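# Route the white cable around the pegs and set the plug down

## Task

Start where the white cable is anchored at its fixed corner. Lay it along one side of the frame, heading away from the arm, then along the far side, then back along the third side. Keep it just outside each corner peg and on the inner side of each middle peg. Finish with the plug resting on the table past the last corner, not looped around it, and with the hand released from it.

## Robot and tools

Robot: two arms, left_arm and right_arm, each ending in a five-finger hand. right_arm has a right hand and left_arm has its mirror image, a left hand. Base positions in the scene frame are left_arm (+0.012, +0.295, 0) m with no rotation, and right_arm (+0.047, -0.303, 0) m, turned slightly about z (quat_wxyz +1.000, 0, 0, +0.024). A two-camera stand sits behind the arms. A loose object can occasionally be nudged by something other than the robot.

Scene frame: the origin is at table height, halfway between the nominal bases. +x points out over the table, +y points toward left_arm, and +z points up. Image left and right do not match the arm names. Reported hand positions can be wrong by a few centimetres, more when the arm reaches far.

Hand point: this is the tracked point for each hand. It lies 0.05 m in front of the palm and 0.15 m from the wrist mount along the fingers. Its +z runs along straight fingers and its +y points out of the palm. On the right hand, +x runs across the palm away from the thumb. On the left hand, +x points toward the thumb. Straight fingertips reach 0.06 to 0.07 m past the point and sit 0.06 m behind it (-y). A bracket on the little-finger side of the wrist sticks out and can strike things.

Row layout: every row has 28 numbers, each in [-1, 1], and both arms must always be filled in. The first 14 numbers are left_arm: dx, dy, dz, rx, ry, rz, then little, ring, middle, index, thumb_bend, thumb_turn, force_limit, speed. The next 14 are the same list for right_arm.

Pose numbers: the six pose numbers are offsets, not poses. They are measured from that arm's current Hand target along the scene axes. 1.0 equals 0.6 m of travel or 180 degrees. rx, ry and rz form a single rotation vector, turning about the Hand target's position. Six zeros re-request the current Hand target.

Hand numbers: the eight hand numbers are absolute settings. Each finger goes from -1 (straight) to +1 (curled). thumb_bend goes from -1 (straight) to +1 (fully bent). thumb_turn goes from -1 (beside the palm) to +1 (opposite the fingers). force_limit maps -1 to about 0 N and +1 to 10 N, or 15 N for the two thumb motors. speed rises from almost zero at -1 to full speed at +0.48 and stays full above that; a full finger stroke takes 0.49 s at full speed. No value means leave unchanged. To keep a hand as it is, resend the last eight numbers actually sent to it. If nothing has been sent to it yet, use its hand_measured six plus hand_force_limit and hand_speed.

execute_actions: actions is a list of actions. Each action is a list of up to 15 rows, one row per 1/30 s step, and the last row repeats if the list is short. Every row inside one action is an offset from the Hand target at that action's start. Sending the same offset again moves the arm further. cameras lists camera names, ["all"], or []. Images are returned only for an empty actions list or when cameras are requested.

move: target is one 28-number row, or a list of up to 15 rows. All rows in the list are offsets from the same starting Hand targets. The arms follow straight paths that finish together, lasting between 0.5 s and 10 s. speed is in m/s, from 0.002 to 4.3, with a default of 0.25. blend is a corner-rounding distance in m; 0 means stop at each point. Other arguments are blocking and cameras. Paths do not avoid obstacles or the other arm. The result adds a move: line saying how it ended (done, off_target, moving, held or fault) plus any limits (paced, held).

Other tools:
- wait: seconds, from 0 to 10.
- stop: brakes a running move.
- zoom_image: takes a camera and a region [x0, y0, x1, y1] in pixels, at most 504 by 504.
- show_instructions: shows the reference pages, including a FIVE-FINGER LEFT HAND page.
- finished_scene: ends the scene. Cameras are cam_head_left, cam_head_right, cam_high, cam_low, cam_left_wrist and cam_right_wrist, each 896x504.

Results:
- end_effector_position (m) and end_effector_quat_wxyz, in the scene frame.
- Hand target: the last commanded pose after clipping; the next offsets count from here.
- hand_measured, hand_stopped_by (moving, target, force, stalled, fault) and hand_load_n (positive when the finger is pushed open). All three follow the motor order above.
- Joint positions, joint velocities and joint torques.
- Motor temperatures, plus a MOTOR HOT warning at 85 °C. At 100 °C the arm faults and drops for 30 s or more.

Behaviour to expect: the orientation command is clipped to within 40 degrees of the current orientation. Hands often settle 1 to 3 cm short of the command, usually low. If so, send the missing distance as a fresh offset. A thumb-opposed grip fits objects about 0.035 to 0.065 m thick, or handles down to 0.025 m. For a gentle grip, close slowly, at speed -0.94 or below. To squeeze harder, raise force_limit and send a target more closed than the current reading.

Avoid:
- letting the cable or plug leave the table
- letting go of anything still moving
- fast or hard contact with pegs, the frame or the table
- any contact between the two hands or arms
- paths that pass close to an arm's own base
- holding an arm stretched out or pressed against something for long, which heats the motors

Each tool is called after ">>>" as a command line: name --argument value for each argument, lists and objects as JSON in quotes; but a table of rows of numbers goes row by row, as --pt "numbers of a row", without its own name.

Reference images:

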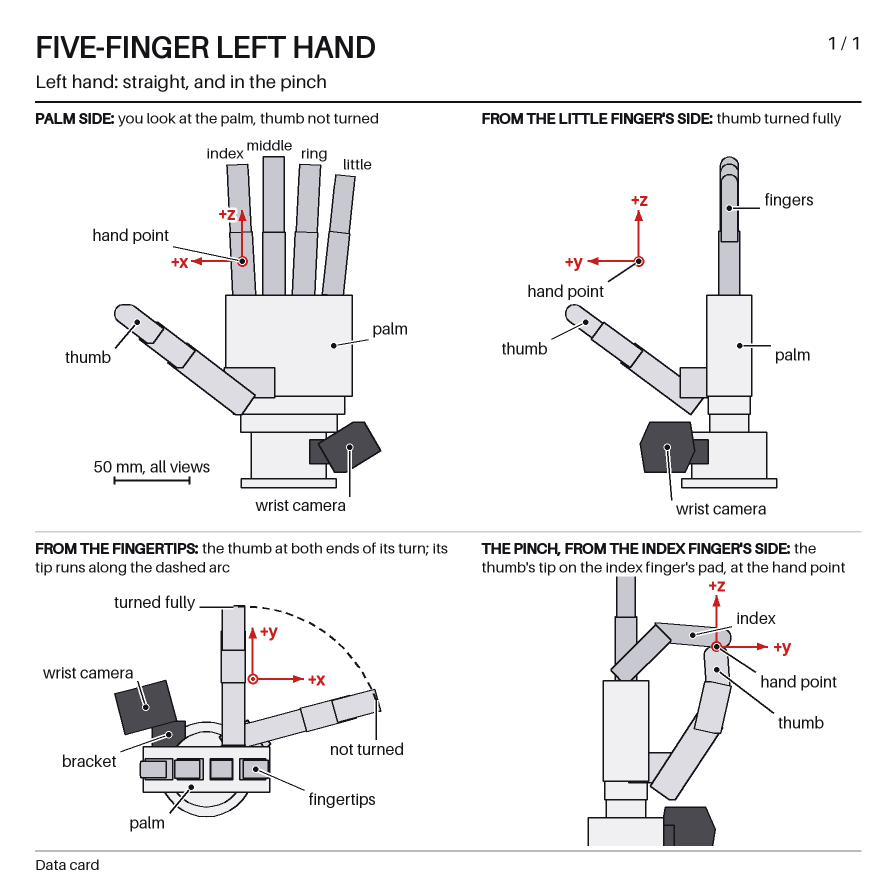

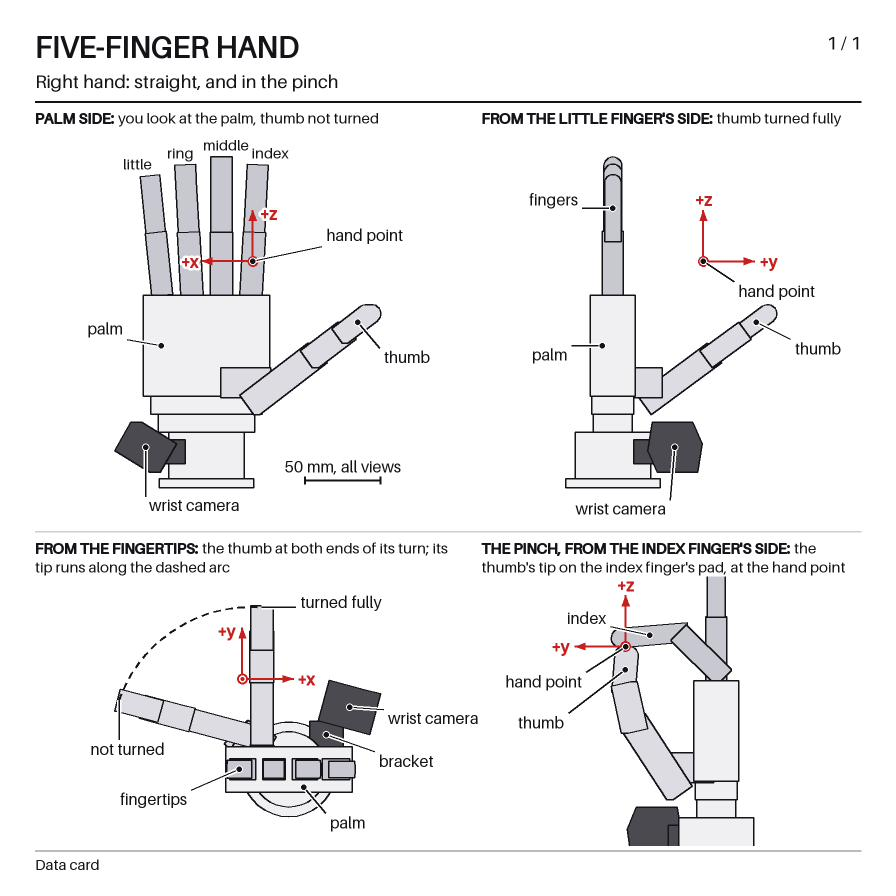

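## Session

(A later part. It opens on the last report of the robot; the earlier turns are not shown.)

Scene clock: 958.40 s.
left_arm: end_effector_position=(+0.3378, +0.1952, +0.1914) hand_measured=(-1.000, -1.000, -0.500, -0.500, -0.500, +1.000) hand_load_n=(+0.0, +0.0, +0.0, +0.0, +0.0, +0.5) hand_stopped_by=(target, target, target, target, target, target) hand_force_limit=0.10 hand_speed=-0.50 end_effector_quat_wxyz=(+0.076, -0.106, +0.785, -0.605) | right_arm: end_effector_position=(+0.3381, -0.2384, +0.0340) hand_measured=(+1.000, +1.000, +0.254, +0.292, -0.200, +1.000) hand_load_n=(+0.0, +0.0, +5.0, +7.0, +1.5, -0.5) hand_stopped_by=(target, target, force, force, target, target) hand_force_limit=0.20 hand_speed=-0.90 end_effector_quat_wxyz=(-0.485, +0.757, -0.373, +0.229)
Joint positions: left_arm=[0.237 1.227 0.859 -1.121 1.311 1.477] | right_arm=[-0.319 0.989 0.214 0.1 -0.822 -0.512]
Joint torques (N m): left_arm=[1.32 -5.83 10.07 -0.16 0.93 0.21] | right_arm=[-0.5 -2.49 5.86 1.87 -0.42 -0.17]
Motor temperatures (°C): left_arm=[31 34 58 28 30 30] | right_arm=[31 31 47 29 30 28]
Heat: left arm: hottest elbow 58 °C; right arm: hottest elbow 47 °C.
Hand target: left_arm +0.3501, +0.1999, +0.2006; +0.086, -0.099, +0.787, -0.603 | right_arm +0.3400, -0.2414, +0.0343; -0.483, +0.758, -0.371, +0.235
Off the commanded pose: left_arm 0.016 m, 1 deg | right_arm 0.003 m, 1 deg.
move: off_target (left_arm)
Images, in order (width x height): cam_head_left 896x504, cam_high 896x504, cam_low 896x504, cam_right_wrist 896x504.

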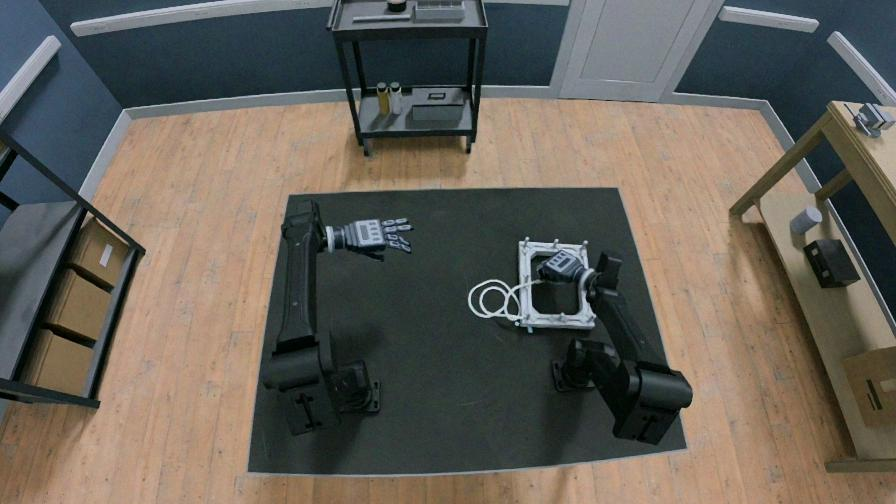

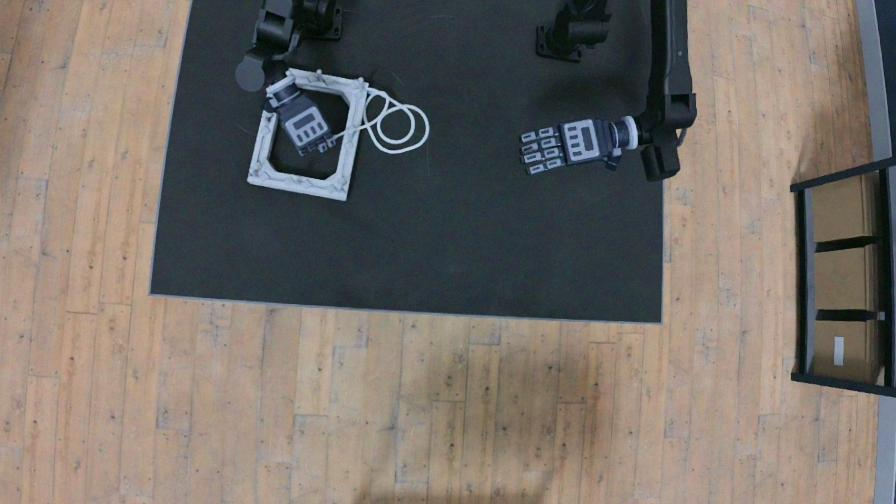

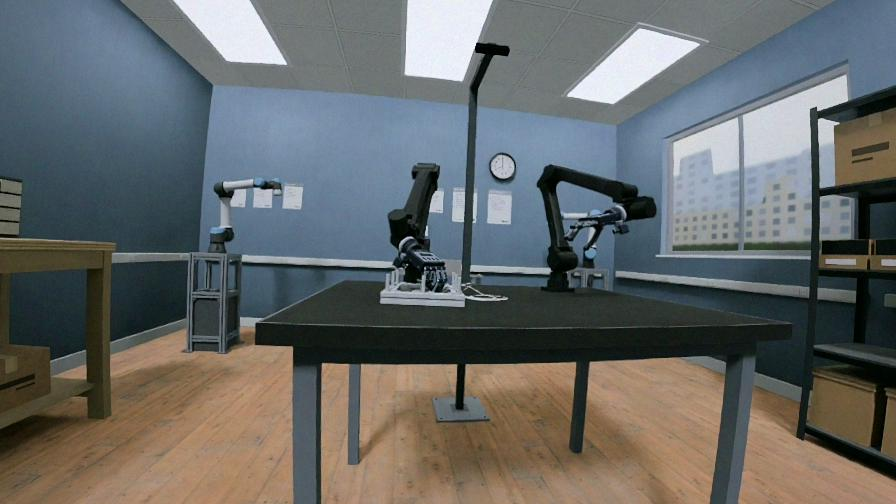

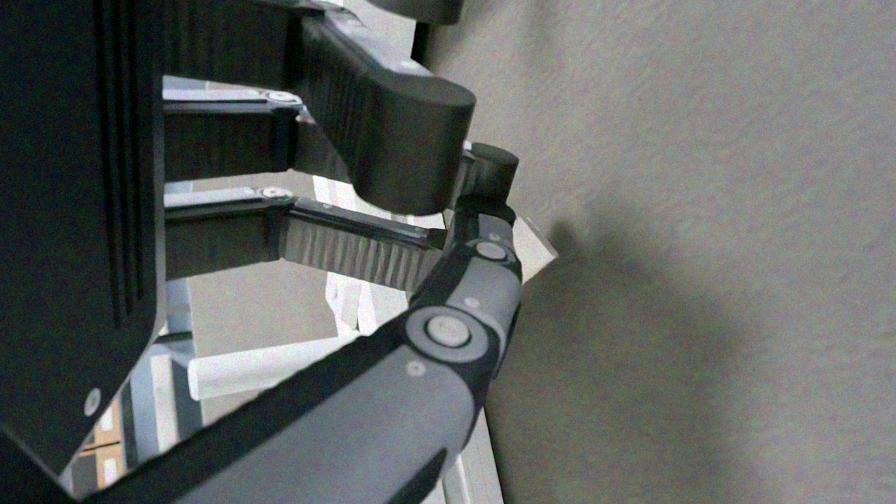

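>>> move --pt "0 0 0 0 0 0 -1 -1 -0.5 -0.5 -0.5 1 0.1 -0.5 0 0 0.0 0 0 0 1 1 -0.2 -0.2 -0.2 1 0.2 -0.7" --pt "0 0 0 0 0 0 -1 -1 -0.5 -0.5 -0.5 1 0.1 -0.5 0 0 0.1 0 0 0 1 1 -0.2 -0.2 -0.2 1 0.2 -0.7" --speed 0.1 --cameras '["cam_head_left","cam_high","cam_low","cam_right_wrist"]'

>>> zoom_image --camera "cam_head_left" --region '[500, 230, 600, 310]'

>>> zoom_image --camera "cam_high" --region '[290, 100, 390, 180]'

Scene clock: 992.53 s.
left_arm: end_effector_position=(+0.3378, +0.1952, +0.1914) hand_measured=(-1.000, -1.000, -0.500, -0.500, -0.500, +1.000) hand_load_n=(+0.0, +0.0, +0.0, +0.0, +0.0, +0.0) hand_stopped_by=(target, target, target, target, target, target) hand_force_limit=0.10 hand_speed=-0.50 end_effector_quat_wxyz=(+0.076, -0.106, +0.785, -0.605) | right_arm: end_effector_position=(+0.3267, -0.2355, +0.0756) hand_measured=(+1.000, +1.000, -0.200, -0.200, -0.200, +1.000) hand_load_n=(+0.0, +0.0, +0.0, +0.0, +0.5, +0.0) hand_stopped_by=(target, target, target, target, target, target) hand_force_limit=0.20 hand_speed=-0.70 end_effector_quat_wxyz=(-0.482, +0.758, -0.382, +0.217)
Joint positions: left_arm=[0.237 1.227 0.859 -1.121 1.311 1.477] | right_arm=[-0.319 0.785 0.282 -0.202 -0.82 -0.512]
Joint torques (N m): left_arm=[1.38 -5.83 10.07 -0.16 0.93 0.21] | right_arm=[-1.03 -2.55 9.47 1.25 -0.48 -0.23]
Motor temperatures (°C): left_arm=[31 34 59 28 30 30] | right_arm=[31 31 46 29 30 28]
Heat: left arm: hottest elbow 59 °C; right arm: hottest elbow 46 °C.
Hand target: left_arm +0.3501, +0.1999, +0.2006; +0.086, -0.099, +0.787, -0.603 | right_arm +0.3399, -0.2413, +0.0943; -0.483, +0.758, -0.371, +0.235
Off the commanded pose: left_arm 0.016 m, 1 deg | right_arm 0.024 m, 2 deg.
move: off_target (left_arm, right_arm)
Images, in order (width x height): cam_head_left 896x504, cam_high 896x504, cam_low 896x504, cam_right_wrist 896x504.

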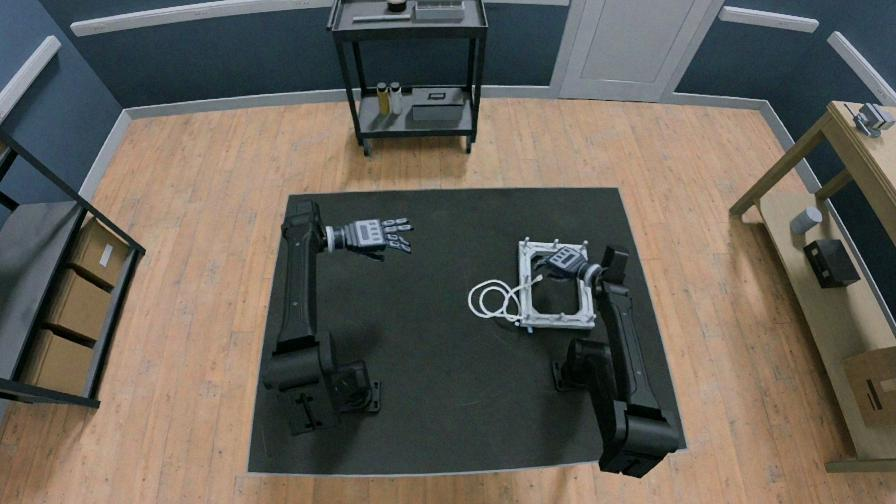

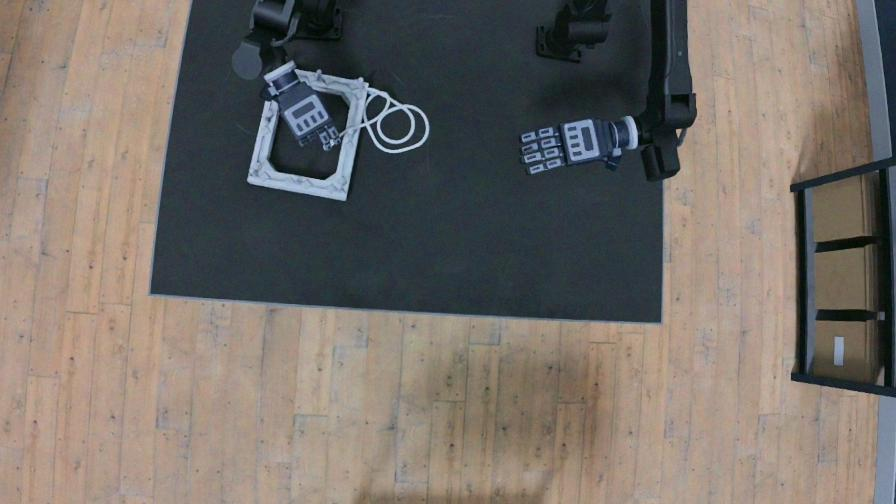

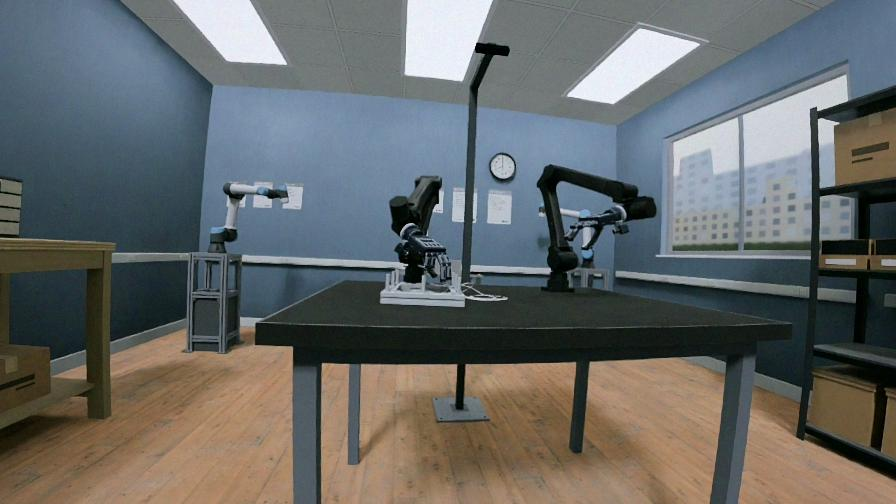

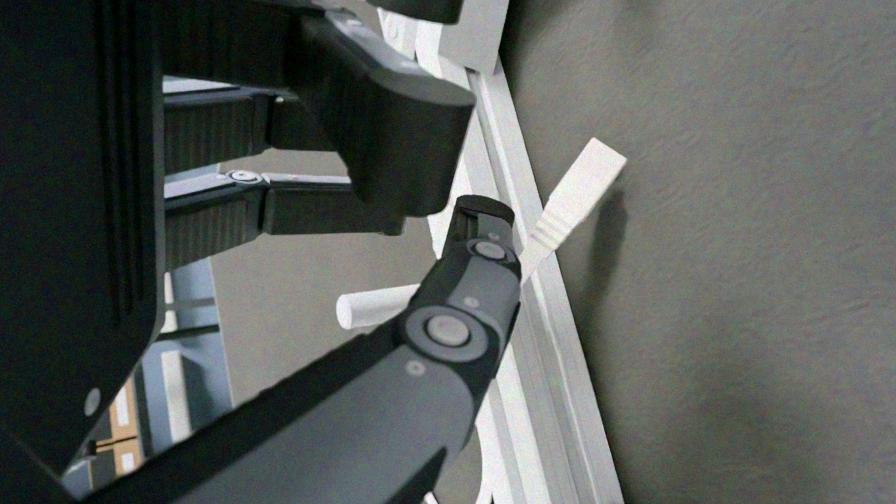

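Scaled by 5.040 from the camera's 896x504 image, which has a finer 1280x720 frame.

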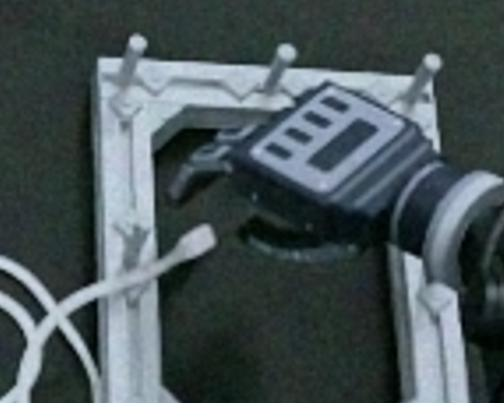

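Scaled by 5.040 from the camera's 896x504 image, which has a finer 1280x720 frame.

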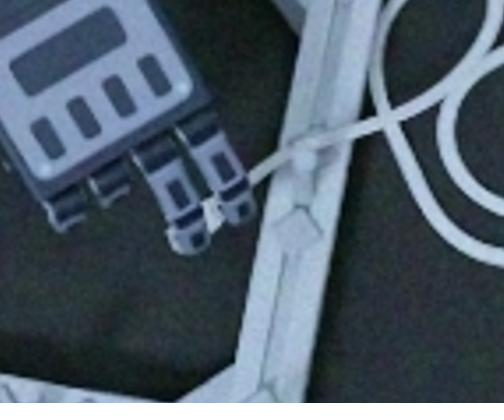

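>>> move --pt "0 0 0 0 0 0 -1 -1 -0.5 -0.5 -0.5 1 0.1 -0.5 -0.018 0.029 -0.065 0 0 0 1 1 -0.2 -0.2 0.1 1 0.2 -0.7" --speed 0.1 --cameras '["cam_head_left","cam_high","cam_low","cam_right_wrist"]'

>>> zoom_image --camera "cam_head_left" --region '[500, 230, 600, 310]'

>>> zoom_image --camera "cam_high" --region '[290, 100, 390, 180]'

>>> zoom_image --camera "cam_low" --region '[380, 230, 480, 310]'

Scene clock: 1018.83 s.
left_arm: end_effector_position=(+0.3378, +0.1952, +0.1914) hand_measured=(-1.000, -1.000, -0.500, -0.500, -0.500, +1.000) hand_load_n=(+0.0, +0.0, +0.0, +0.0, +0.0, +0.0) hand_stopped_by=(target, target, target, target, target, target) hand_force_limit=0.10 hand_speed=-0.50 end_effector_quat_wxyz=(+0.076, -0.106, +0.785, -0.605) | right_arm: end_effector_position=(+0.3290, -0.2266, +0.0566) hand_measured=(+1.000, +1.000, -0.200, -0.200, +0.100, +1.000) hand_load_n=(+0.0, +0.0, +0.0, +0.0, +0.0, +0.0) hand_stopped_by=(target, target, target, target, target, target) hand_force_limit=0.20 hand_speed=-0.70 end_effector_quat_wxyz=(-0.481, +0.759, -0.370, +0.237)
Joint positions: left_arm=[0.237 1.227 0.859 -1.121 1.311 1.477] | right_arm=[-0.262 0.813 0.216 -0.032 -0.766 -0.473]
Joint torques (N m): left_arm=[1.32 -5.77 10.07 -0.14 0.93 0.21] | right_arm=[0.44 -0.5 6.52 2.51 -0.32 -0.01]
Motor temperatures (°C): left_arm=[31 34 59 28 30 30] | right_arm=[31 31 46 29 30 28]
Heat: left arm: hottest elbow 59 °C; right arm: hottest elbow 46 °C.
Hand target: left_arm +0.3501, +0.1999, +0.2006; +0.086, -0.099, +0.787, -0.603 | right_arm +0.3292, -0.2239, +0.0553; -0.483, +0.758, -0.370, +0.235
Off the commanded pose: left_arm 0.016 m, 1 deg | right_arm 0.003 m, 0 deg.
move: off_target (left_arm)
Images, in order (width x height): cam_head_left 896x504, cam_high 896x504, cam_low 896x504, cam_right_wrist 896x504.

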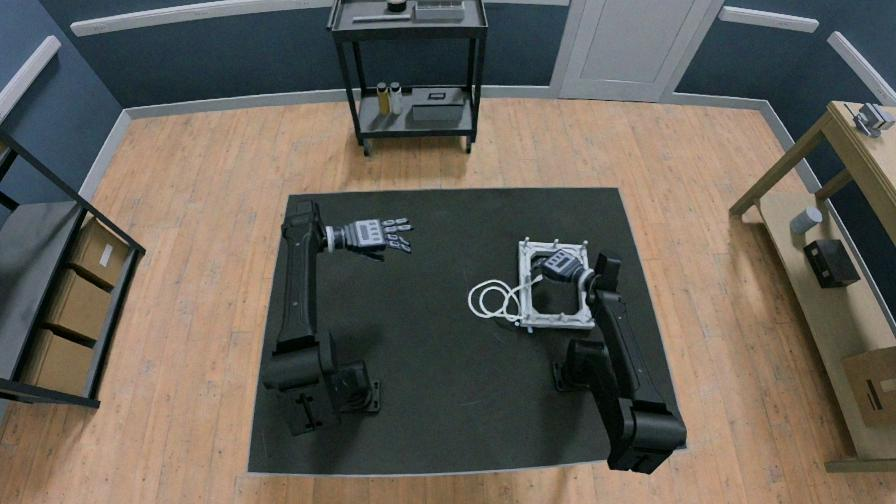

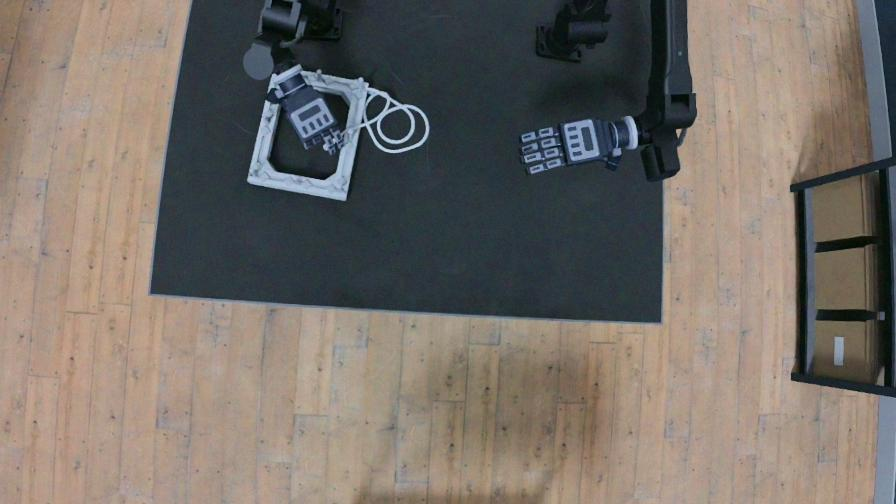

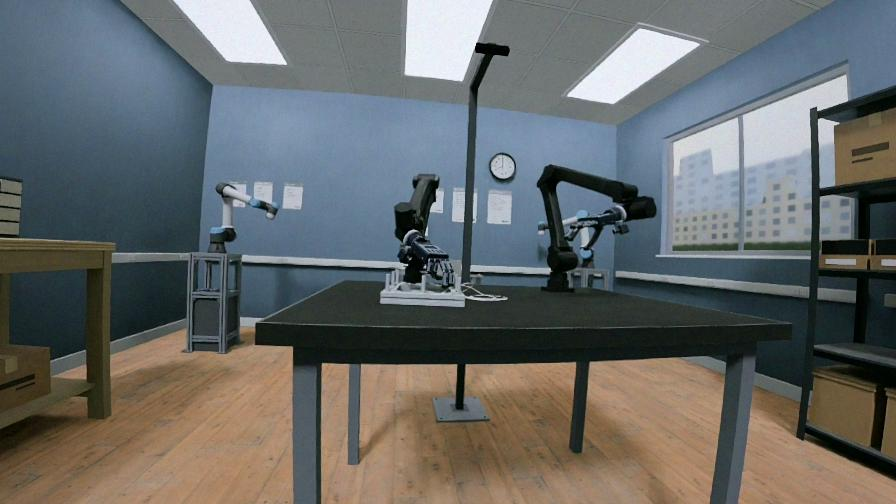

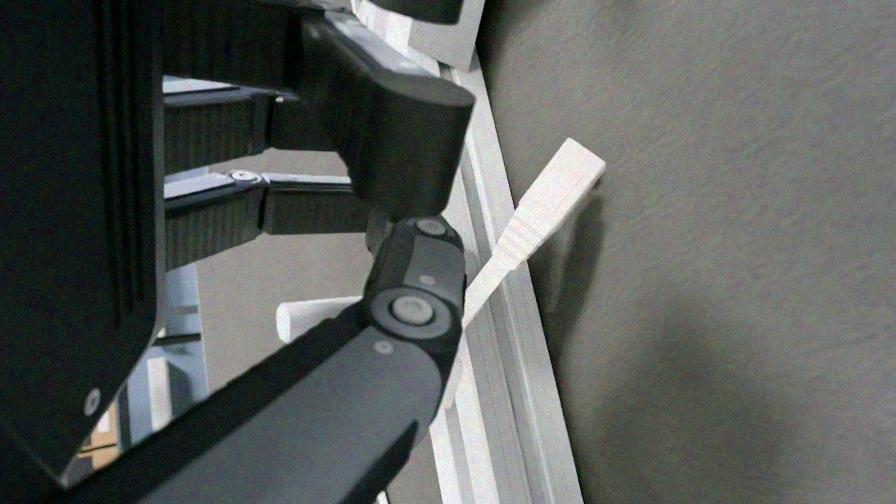

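Scaled by 5.040 from the camera's 896x504 image, which has a finer 1280x720 frame.

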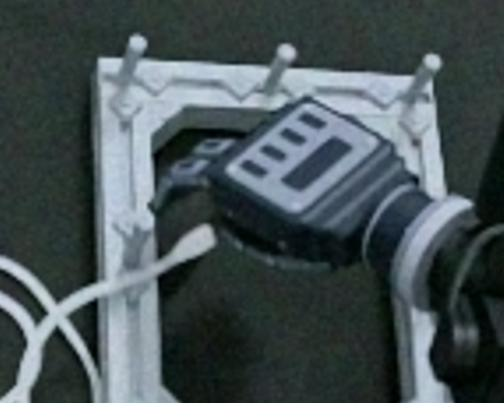

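Scaled by 5.040 from the camera's 896x504 image, which has a finer 1280x720 frame.

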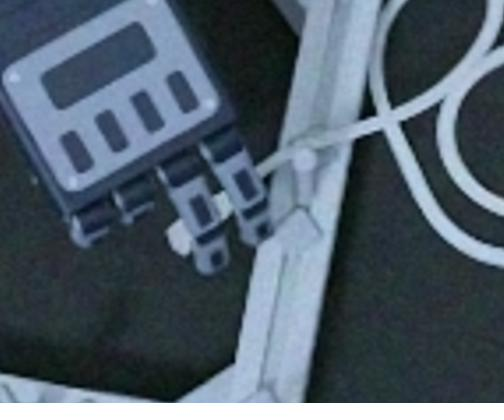

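Scaled by 5.040 from the camera's 896x504 image, which has a finer 1280x720 frame.

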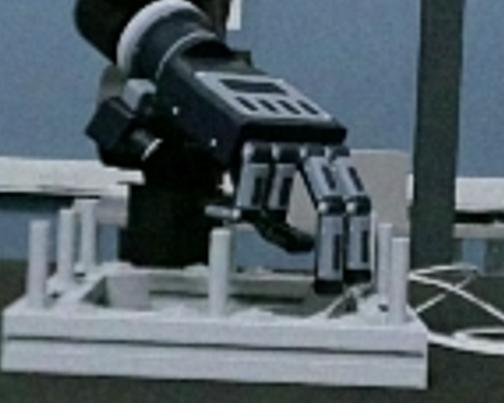

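>>> move --pt "0 0 0 0 0 0 -1 -1 -0.5 -0.5 -0.5 1 0.1 -0.5 0.006 -0.009 -0.025 0 0 0 1 1 -0.3 -0.3 0.1 1 0.2 -0.7" --speed 0.06 --cameras '["cam_head_left","cam_high","cam_low","cam_right_wrist"]'

>>> zoom_image --camera "cam_head_left" --region '[500, 230, 600, 310]'

>>> zoom_image --camera "cam_high" --region '[290, 100, 390, 180]'

>>> zoom_image --camera "cam_low" --region '[380, 230, 480, 310]'

Scene clock: 1050.30 s.
left_arm: end_effector_position=(+0.3378, +0.1952, +0.1914) hand_measured=(-1.000, -1.000, -0.500, -0.500, -0.500, +1.000) hand_load_n=(+0.0, +0.0, +0.0, +0.0, +0.0, +0.0) hand_stopped_by=(target, target, target, target, target, target) hand_force_limit=0.10 hand_speed=-0.50 end_effector_quat_wxyz=(+0.076, -0.106, +0.785, -0.605) | right_arm: end_effector_position=(+0.3323, -0.2265, +0.0440) hand_measured=(+1.000, +1.000, -0.300, -0.300, +0.100, +1.000) hand_load_n=(+0.0, +0.0, +0.0, -0.5, +0.0, +0.0) hand_stopped_by=(target, target, target, target, target, target) hand_force_limit=0.20 hand_speed=-0.70 end_effector_quat_wxyz=(-0.486, +0.758, -0.370, +0.231)
Joint positions: left_arm=[0.237 1.227 0.859 -1.121 1.311 1.477] | right_arm=[-0.269 0.899 0.203 0.059 -0.785 -0.472]
Joint torques (N m): left_arm=[1.32 -5.83 10.09 -0.16 0.93 0.21] | right_arm=[-0.5 0.03 5.72 2.56 -0.28 -0.2]
Motor temperatures (°C): left_arm=[31 34 60 28 30 30] | right_arm=[31 31 46 29 30 28]
Heat: left arm: hottest elbow 60 °C; right arm: hottest elbow 46 °C.
Hand target: left_arm +0.3501, +0.1999, +0.2006; +0.086, -0.099, +0.787, -0.603 | right_arm +0.3327, -0.2294, +0.0402; -0.483, +0.758, -0.371, +0.235
Off the commanded pose: left_arm 0.016 m, 1 deg | right_arm 0.005 m, 1 deg.
move: off_target (left_arm)
Images, in order (width x height): cam_head_left 896x504, cam_high 896x504, cam_low 896x504, cam_right_wrist 896x504.

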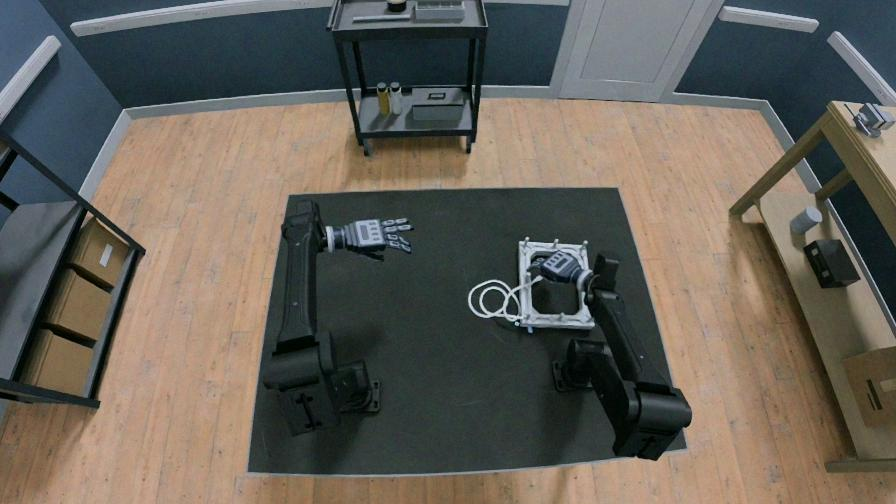

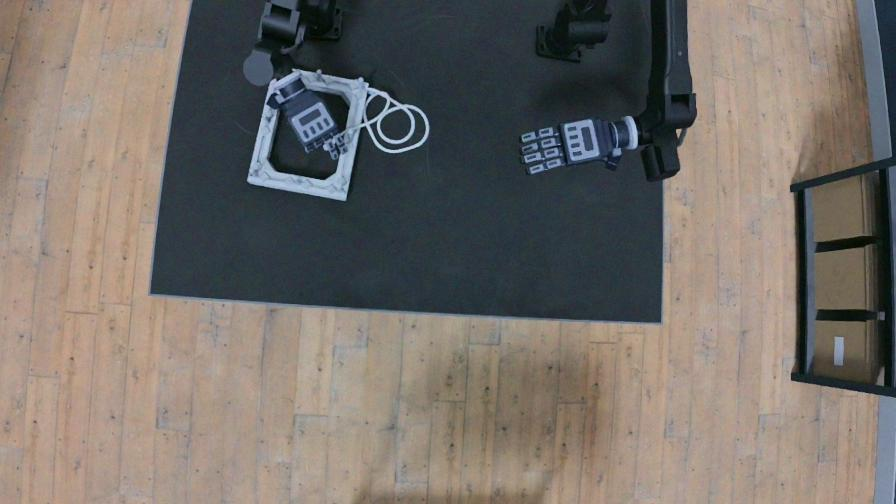

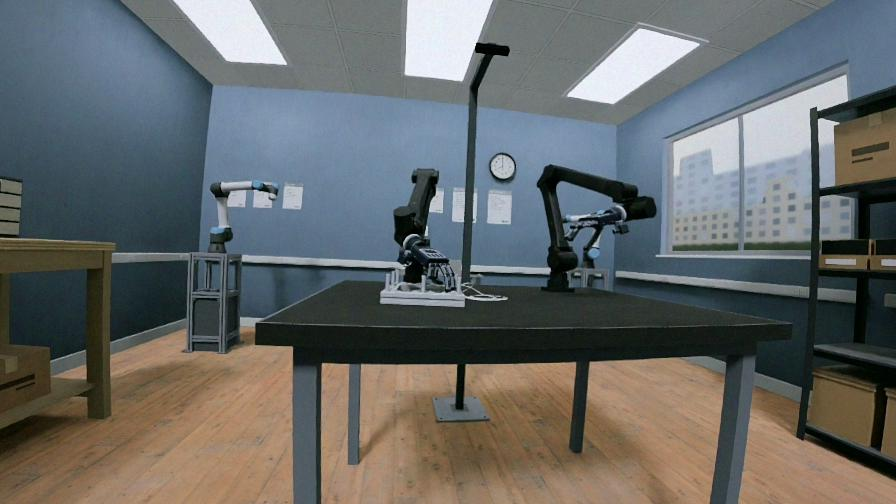

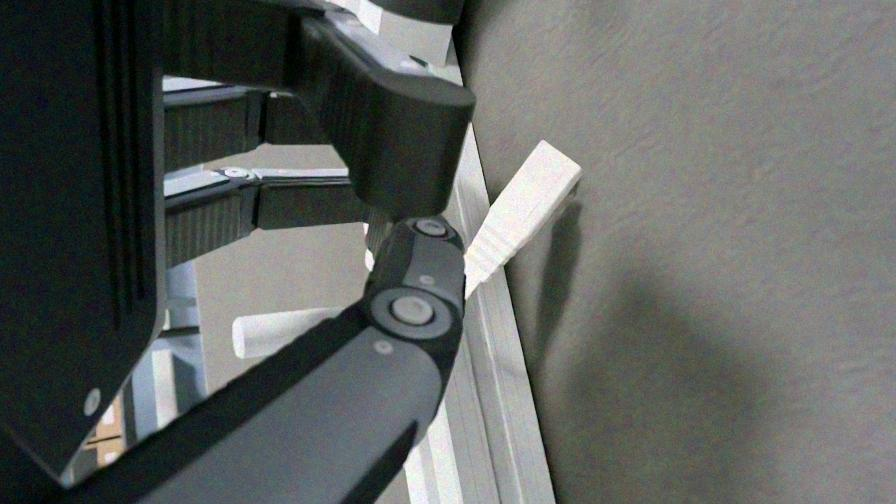

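Scaled by 5.040 from the camera's 896x504 image, which has a finer 1280x720 frame.

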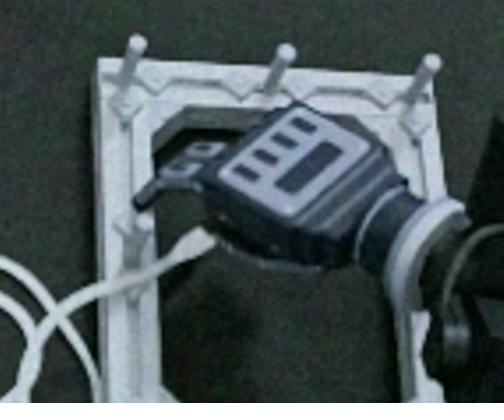

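Scaled by 5.040 from the camera's 896x504 image, which has a finer 1280x720 frame.

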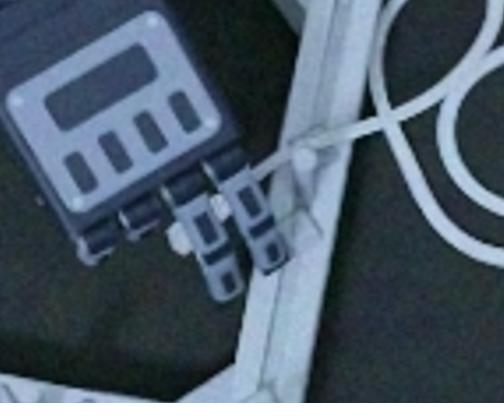

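Scaled by 5.040 from the camera's 896x504 image, which has a finer 1280x720 frame.

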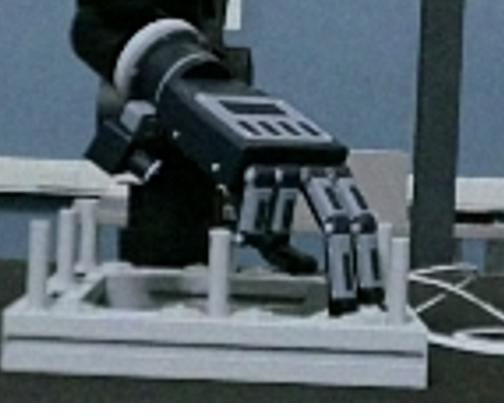

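>>> move --pt "0 0 0 0 0 0 -1 -1 -0.5 -0.5 -0.5 1 0.1 -0.5 0.0 -0.02 0.03 0 0 -0.1 1 1 -0.15 -0.15 0.1 1 0.2 -0.7" --speed 0.1 --cameras '["cam_head_left","cam_high","cam_low","cam_right_wrist"]'

>>> zoom_image --camera "cam_head_left" --region '[500, 230, 600, 310]'

>>> zoom_image --camera "cam_high" --region '[290, 100, 390, 180]'

>>> zoom_image --camera "cam_low" --region '[380, 230, 480, 310]'

Scene clock: 1147.73 s.
left_arm: end_effector_position=(+0.3378, +0.1952, +0.1914) hand_measured=(-1.000, -1.000, -0.500, -0.500, -0.500, +1.000) hand_load_n=(+0.0, -0.5, +0.0, +0.0, +0.0, +0.0) hand_stopped_by=(target, target, target, target, target, target) hand_force_limit=0.10 hand_speed=-0.50 end_effector_quat_wxyz=(+0.076, -0.106, +0.785, -0.605) | right_arm: end_effector_position=(+0.3364, -0.2446, +0.0607) hand_measured=(+1.000, +1.000, -0.150, -0.150, +0.100, +1.000) hand_load_n=(+0.0, +0.0, +0.0, +0.0, +0.0, +0.0) hand_stopped_by=(target, target, target, target, target, target) hand_force_limit=0.20 hand_speed=-0.70 end_effector_quat_wxyz=(-0.440, +0.690, -0.480, +0.315)
Joint positions: left_arm=[0.237 1.227 0.859 -1.121 1.311 1.477] | right_arm=[-0.178 0.62 0.142 0.005 -0.426 -0.221]
Joint torques (N m): left_arm=[1.32 -5.77 10.07 -0.16 0.93 0.21] | right_arm=[0.5 -1.44 7.2 1.73 -0.11 0.03]
Motor temperatures (°C): left_arm=[30 34 61 28 30 30] | right_arm=[30 31 44 29 30 28]
Heat: left arm: hottest elbow 61 °C; right arm: hottest elbow 44 °C.
Hand target: left_arm +0.3501, +0.1999, +0.2006; +0.086, -0.099, +0.787, -0.603 | right_arm +0.3328, -0.2413, +0.0584; -0.441, +0.690, -0.484, +0.308
Off the commanded pose: left_arm 0.016 m, 1 deg | right_arm 0.005 m, 1 deg.
move: off_target (left_arm)
Images, in order (width x height): cam_head_left 896x504, cam_high 896x504, cam_low 896x504, cam_right_wrist 896x504.

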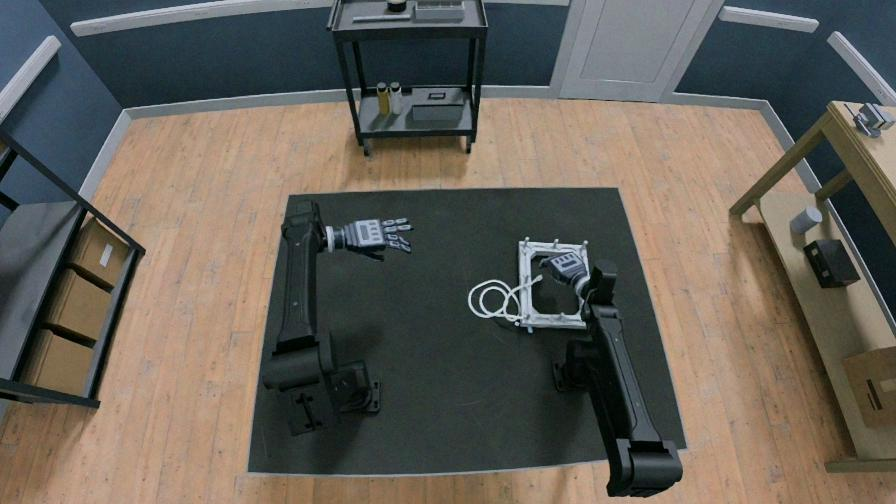

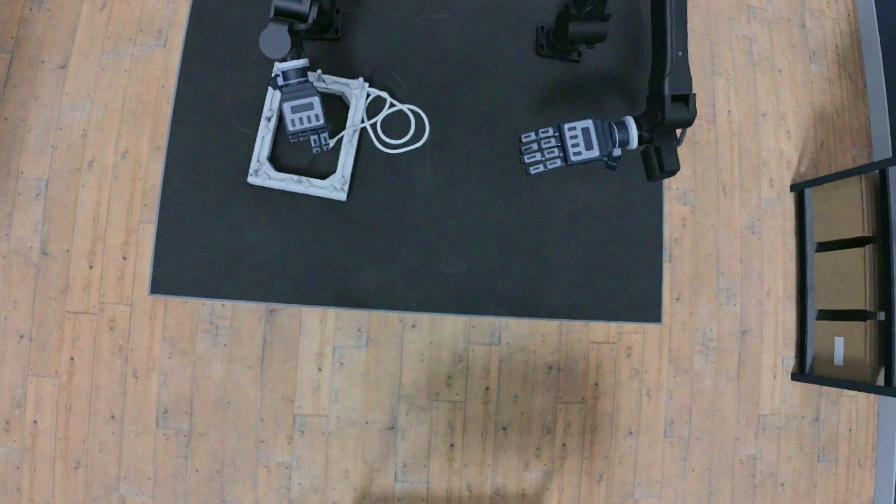

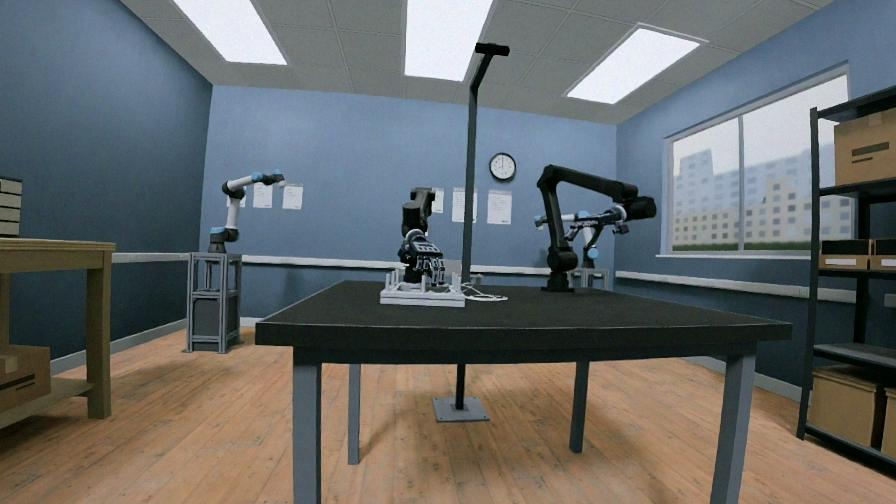

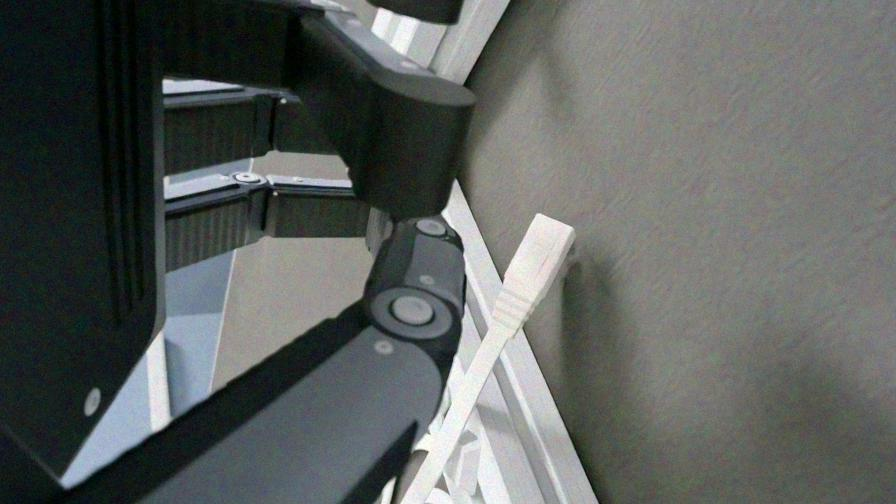

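Scaled by 5.040 from the camera's 896x504 image, which has a finer 1280x720 frame.

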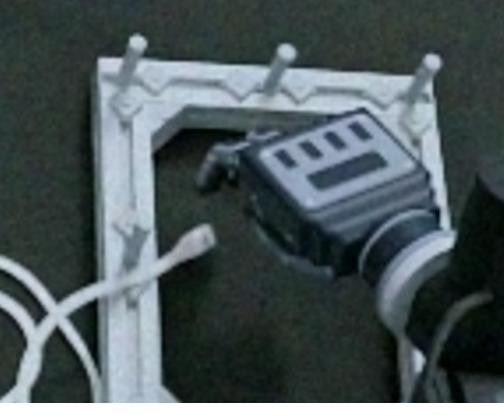

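Scaled by 5.040 from the camera's 896x504 image, which has a finer 1280x720 frame.

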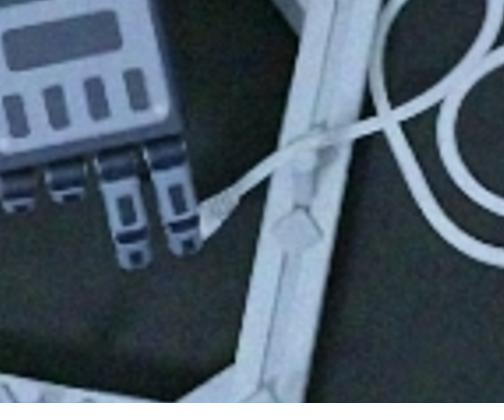

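Scaled by 5.040 from the camera's 896x504 image, which has a finer 1280x720 frame.

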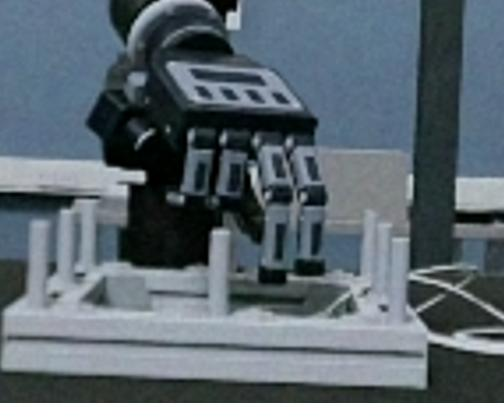

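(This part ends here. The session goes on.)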